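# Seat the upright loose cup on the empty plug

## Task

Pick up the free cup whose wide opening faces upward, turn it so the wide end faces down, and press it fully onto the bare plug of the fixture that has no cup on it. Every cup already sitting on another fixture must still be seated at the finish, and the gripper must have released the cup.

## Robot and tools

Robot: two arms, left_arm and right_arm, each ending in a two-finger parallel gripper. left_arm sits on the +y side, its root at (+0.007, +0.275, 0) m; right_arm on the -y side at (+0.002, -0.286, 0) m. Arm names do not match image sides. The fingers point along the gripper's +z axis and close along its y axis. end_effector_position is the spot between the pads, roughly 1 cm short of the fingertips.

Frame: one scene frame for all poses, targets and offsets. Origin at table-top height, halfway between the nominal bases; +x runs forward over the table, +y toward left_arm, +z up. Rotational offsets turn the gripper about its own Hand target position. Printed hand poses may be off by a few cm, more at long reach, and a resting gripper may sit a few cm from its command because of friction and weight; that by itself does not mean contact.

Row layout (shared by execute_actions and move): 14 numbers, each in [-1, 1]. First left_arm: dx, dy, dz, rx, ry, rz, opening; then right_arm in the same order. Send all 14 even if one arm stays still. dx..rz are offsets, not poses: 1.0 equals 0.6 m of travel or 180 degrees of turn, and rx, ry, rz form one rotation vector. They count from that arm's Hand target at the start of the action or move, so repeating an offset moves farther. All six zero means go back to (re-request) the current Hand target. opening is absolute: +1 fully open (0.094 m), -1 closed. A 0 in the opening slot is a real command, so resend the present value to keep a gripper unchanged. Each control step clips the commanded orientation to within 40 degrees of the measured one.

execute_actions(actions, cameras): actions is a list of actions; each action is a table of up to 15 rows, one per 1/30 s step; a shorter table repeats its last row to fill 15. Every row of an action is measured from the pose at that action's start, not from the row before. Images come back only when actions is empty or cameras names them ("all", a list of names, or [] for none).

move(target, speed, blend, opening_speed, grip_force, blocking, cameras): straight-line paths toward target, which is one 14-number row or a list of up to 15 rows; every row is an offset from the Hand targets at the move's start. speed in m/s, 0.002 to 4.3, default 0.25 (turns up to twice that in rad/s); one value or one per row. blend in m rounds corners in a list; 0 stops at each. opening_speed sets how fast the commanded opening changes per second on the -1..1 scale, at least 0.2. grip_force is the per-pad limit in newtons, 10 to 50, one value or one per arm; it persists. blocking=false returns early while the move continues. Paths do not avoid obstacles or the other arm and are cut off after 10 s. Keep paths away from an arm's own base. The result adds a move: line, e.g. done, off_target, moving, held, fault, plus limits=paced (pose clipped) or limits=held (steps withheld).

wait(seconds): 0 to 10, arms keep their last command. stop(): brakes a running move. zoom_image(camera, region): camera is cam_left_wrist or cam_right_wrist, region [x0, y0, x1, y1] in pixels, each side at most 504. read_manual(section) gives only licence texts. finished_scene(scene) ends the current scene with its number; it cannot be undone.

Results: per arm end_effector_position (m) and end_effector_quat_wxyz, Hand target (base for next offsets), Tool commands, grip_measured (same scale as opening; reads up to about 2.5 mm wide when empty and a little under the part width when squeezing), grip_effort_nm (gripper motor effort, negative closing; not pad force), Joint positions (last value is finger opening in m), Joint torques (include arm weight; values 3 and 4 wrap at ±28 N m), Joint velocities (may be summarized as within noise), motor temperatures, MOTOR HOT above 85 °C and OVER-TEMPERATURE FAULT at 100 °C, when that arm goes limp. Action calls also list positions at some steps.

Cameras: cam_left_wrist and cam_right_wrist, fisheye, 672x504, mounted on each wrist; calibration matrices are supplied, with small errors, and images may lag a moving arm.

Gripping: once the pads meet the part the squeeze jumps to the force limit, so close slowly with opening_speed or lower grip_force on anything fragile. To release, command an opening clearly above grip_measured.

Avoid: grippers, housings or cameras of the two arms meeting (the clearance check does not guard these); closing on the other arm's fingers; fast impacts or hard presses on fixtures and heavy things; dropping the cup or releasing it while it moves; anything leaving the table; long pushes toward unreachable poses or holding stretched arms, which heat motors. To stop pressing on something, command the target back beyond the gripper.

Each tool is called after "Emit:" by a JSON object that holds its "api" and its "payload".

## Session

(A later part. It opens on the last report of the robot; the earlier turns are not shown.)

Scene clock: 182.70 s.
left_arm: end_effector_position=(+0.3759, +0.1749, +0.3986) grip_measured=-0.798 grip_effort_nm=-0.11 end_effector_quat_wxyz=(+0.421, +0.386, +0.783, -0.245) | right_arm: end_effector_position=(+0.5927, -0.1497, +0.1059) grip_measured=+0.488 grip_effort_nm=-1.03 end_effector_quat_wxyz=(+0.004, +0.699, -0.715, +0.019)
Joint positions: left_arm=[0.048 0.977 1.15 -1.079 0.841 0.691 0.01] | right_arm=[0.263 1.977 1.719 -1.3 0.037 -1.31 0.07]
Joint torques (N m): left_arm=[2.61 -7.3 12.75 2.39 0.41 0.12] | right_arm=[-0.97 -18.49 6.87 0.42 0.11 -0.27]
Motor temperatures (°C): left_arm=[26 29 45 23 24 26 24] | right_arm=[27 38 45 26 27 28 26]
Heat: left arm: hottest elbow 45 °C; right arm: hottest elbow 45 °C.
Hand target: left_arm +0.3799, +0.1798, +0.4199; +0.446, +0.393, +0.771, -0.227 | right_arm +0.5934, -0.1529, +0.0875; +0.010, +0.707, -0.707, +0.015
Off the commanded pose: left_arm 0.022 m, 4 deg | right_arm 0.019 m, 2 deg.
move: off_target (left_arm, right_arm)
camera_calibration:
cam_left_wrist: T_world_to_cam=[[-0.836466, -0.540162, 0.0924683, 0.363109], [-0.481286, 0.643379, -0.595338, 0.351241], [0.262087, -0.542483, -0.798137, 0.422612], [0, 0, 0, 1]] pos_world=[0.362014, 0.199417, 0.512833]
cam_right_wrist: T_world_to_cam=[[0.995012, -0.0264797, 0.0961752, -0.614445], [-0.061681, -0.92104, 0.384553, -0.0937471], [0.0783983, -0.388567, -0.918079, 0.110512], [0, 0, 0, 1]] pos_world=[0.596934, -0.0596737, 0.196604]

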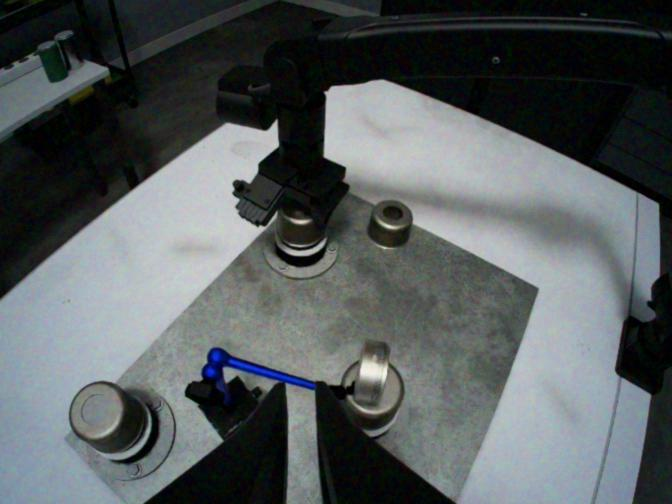

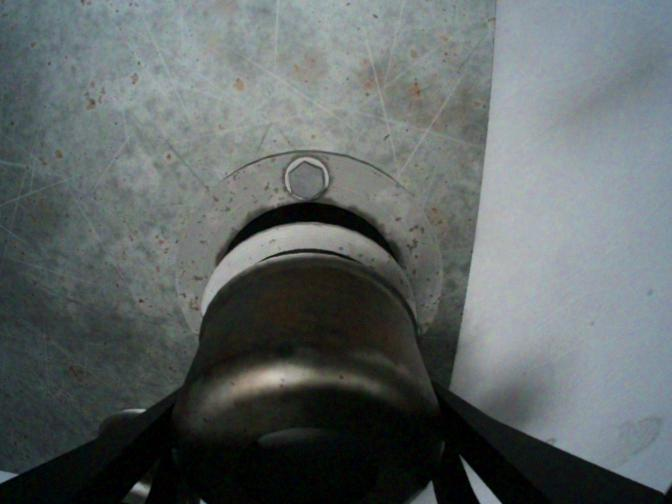

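Emit:
{"api": "move", "payload": {"target": [[0,0,0,0,0,0,-0.8,0.001,0.004,0.058,0,0,0,0.2],[0,0,0,0,0,0,-0.8,0.001,0.004,0.058,0,0,0,0.95]], "speed": 0.1, "opening_speed": 0.7, "cameras": ["all"]}}

Emit:
{"api": "zoom_image", "payload": {"camera": "cam_right_wrist", "region": [150, 200, 450, 500]}}

Scene clock: 187.43 s.
left_arm: end_effector_position=(+0.3759, +0.1749, +0.3986) grip_measured=-0.798 grip_effort_nm=-0.11 end_effector_quat_wxyz=(+0.421, +0.386, +0.783, -0.245) | right_arm: end_effector_position=(+0.5829, -0.1521, +0.1083) grip_measured=+0.947 grip_effort_nm=0.12 end_effector_quat_wxyz=(+0.022, +0.703, -0.711, +0.008)
Joint positions: left_arm=[0.048 0.977 1.15 -1.079 0.841 0.691 0.01] | right_arm=[0.263 1.977 1.725 -1.348 0.037 -1.322 0.091]
Joint torques (N m): left_arm=[2.61 -7.65 12.81 2.45 0.43 0.12] | right_arm=[-1.49 -20.6 10.45 -0.64 0.09 -0.23]
Heat: left arm: hottest elbow 45 °C; right arm: hottest elbow 44 °C.
Hand target: left_arm +0.3799, +0.1798, +0.4199; +0.446, +0.393, +0.771, -0.227 | right_arm +0.5940, -0.1505, +0.1224; +0.010, +0.707, -0.707, +0.015
Off the commanded pose: left_arm 0.022 m, 4 deg | right_arm 0.018 m, 2 deg.
move: off_target (left_arm, right_arm); target 2's new opening was sent with right_arm's hand 0.015 m and 1 deg from that target
camera_calibration:
cam_left_wrist: T_world_to_cam=[[-0.836466, -0.540162, 0.0924683, 0.363109], [-0.481286, 0.643379, -0.595338, 0.351241], [0.262087, -0.542483, -0.798137, 0.422612], [0, 0, 0, 1]] pos_world=[0.362014, 0.199417, 0.512833]
cam_right_wrist: T_world_to_cam=[[0.998402, -0.0147548, 0.0545486, -0.600662], [-0.0351882, -0.917647, 0.395835, -0.113516], [0.0442159, -0.397122, -0.9167, 0.131049], [0, 0, 0, 1]] pos_world=[0.589913, -0.0609878, 0.197831]

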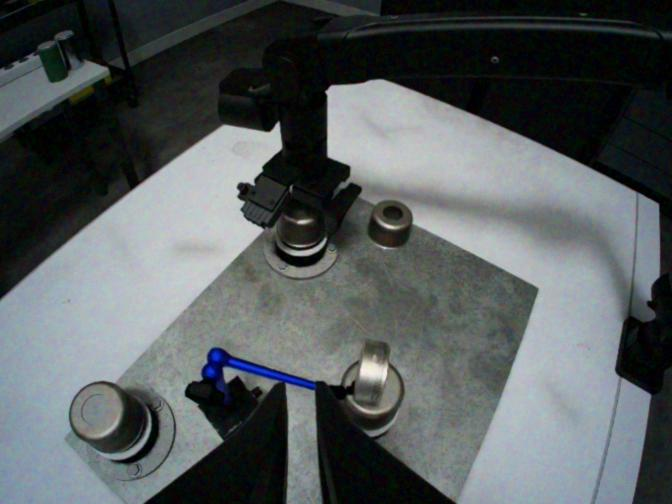

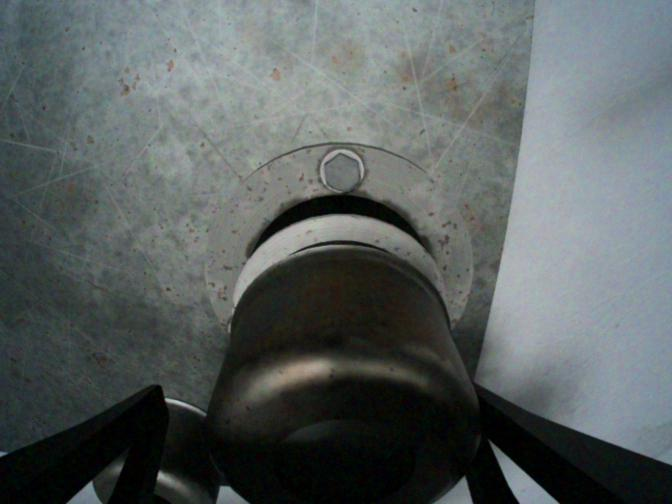

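Scaled by 1.680 from the camera's 672x504 image, which has a finer 960x720 frame.

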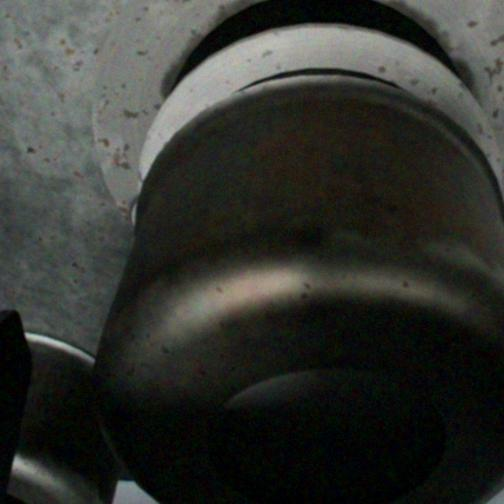

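Emit:
{"api": "move", "payload": {"target": [[0,0,0,0,0,0,-0.8,0.02,0.002,0.002,0,0,0,1],[0,0,0,0,0,0,-0.8,0.02,0.002,0.18,0,0,0,1]], "speed": [0.08,0.1], "cameras": ["all"]}}

Emit:
{"api": "zoom_image", "payload": {"camera": "cam_left_wrist", "region": [250, 165, 350, 285]}}

Emit:
{"api": "zoom_image", "payload": {"camera": "cam_left_wrist", "region": [60, 360, 180, 490]}}

Scene clock: 192.27 s.
left_arm: end_effector_position=(+0.3759, +0.1749, +0.3986) grip_measured=-0.798 grip_effort_nm=-0.11 end_effector_quat_wxyz=(+0.421, +0.386, +0.783, -0.245) | right_arm: end_effector_position=(+0.5948, -0.1492, +0.2098) grip_measured=+0.998 grip_effort_nm=0.13 end_effector_quat_wxyz=(+0.030, +0.703, -0.710, +0.004)
Joint positions: left_arm=[0.048 0.977 1.15 -1.079 0.841 0.691 0.01] | right_arm=[0.263 1.991 2.014 -1.641 0.037 -1.322 0.094]
Joint torques (N m): left_arm=[2.61 -7.71 12.82 2.45 0.42 0.14] | right_arm=[-1.49 -19.55 11.92 -0.35 0.14 -0.19]
Heat: left arm: hottest elbow 45 °C; right arm: hottest elbow 45 °C.
Hand target: left_arm +0.3799, +0.1798, +0.4199; +0.446, +0.393, +0.771, -0.227 | right_arm +0.6061, -0.1493, +0.2304; +0.010, +0.707, -0.707, +0.015
Off the commanded pose: left_arm 0.022 m, 4 deg | right_arm 0.023 m, 3 deg.
move: off_target (left_arm, right_arm)
camera_calibration:
cam_left_wrist: T_world_to_cam=[[-0.836466, -0.540162, 0.0924683, 0.363109], [-0.481286, 0.643379, -0.595338, 0.351241], [0.262087, -0.542483, -0.798137, 0.422612], [0, 0, 0, 1]] pos_world=[0.362014, 0.199417, 0.512833]
cam_right_wrist: T_world_to_cam=[[0.999166, -0.014172, 0.0382961, -0.614994], [-0.0283229, -0.916102, 0.399943, -0.15537], [0.0294152, -0.400694, -0.91574, 0.232826], [0, 0, 0, 1]] pos_world=[0.603231, -0.0577586, 0.298899]

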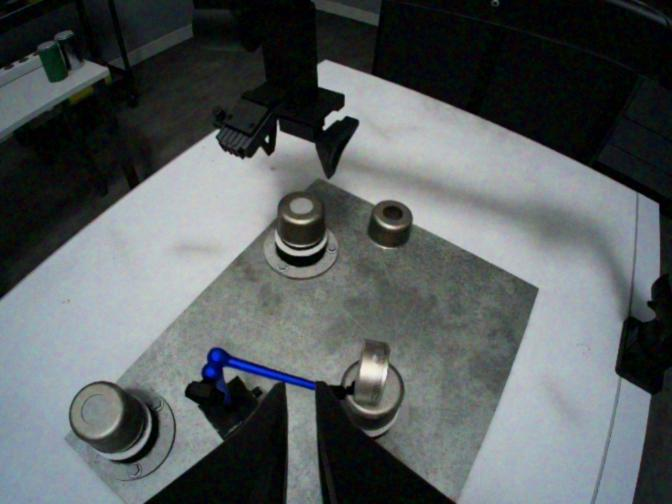

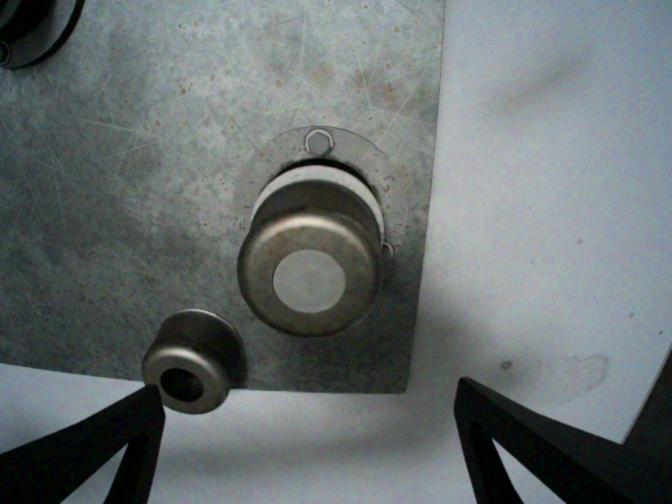

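Scaled by 4.200 from the camera's 672x504 image, which has a finer 960x720 frame.

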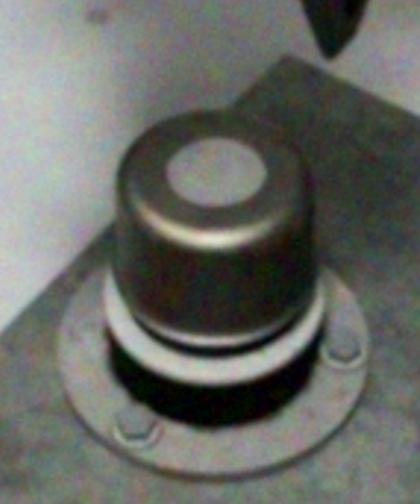

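Scaled by 3.877 from the camera's 672x504 image, which has a finer 960x720 frame.

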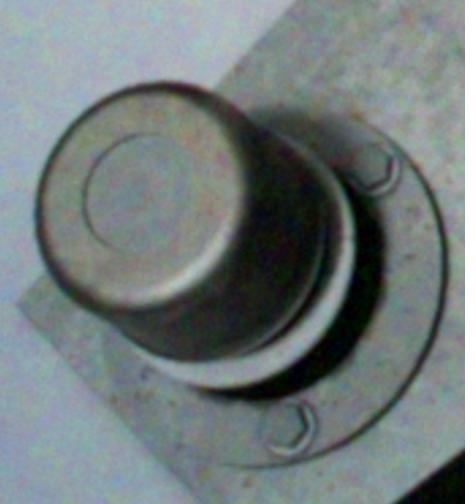

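Emit:
{"api": "zoom_image", "payload": {"camera": "cam_right_wrist", "region": [210, 110, 410, 350]}}

Scaled by 2.100 from the camera's 672x504 image, which has a finer 960x720 frame.

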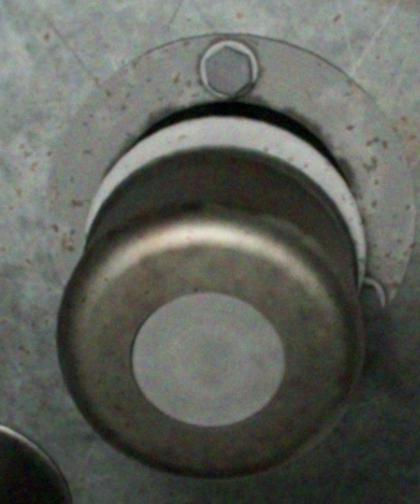

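Emit:
{"api": "finished_scene", "payload": {"scene": 2}}

The scene is finished: the task was done.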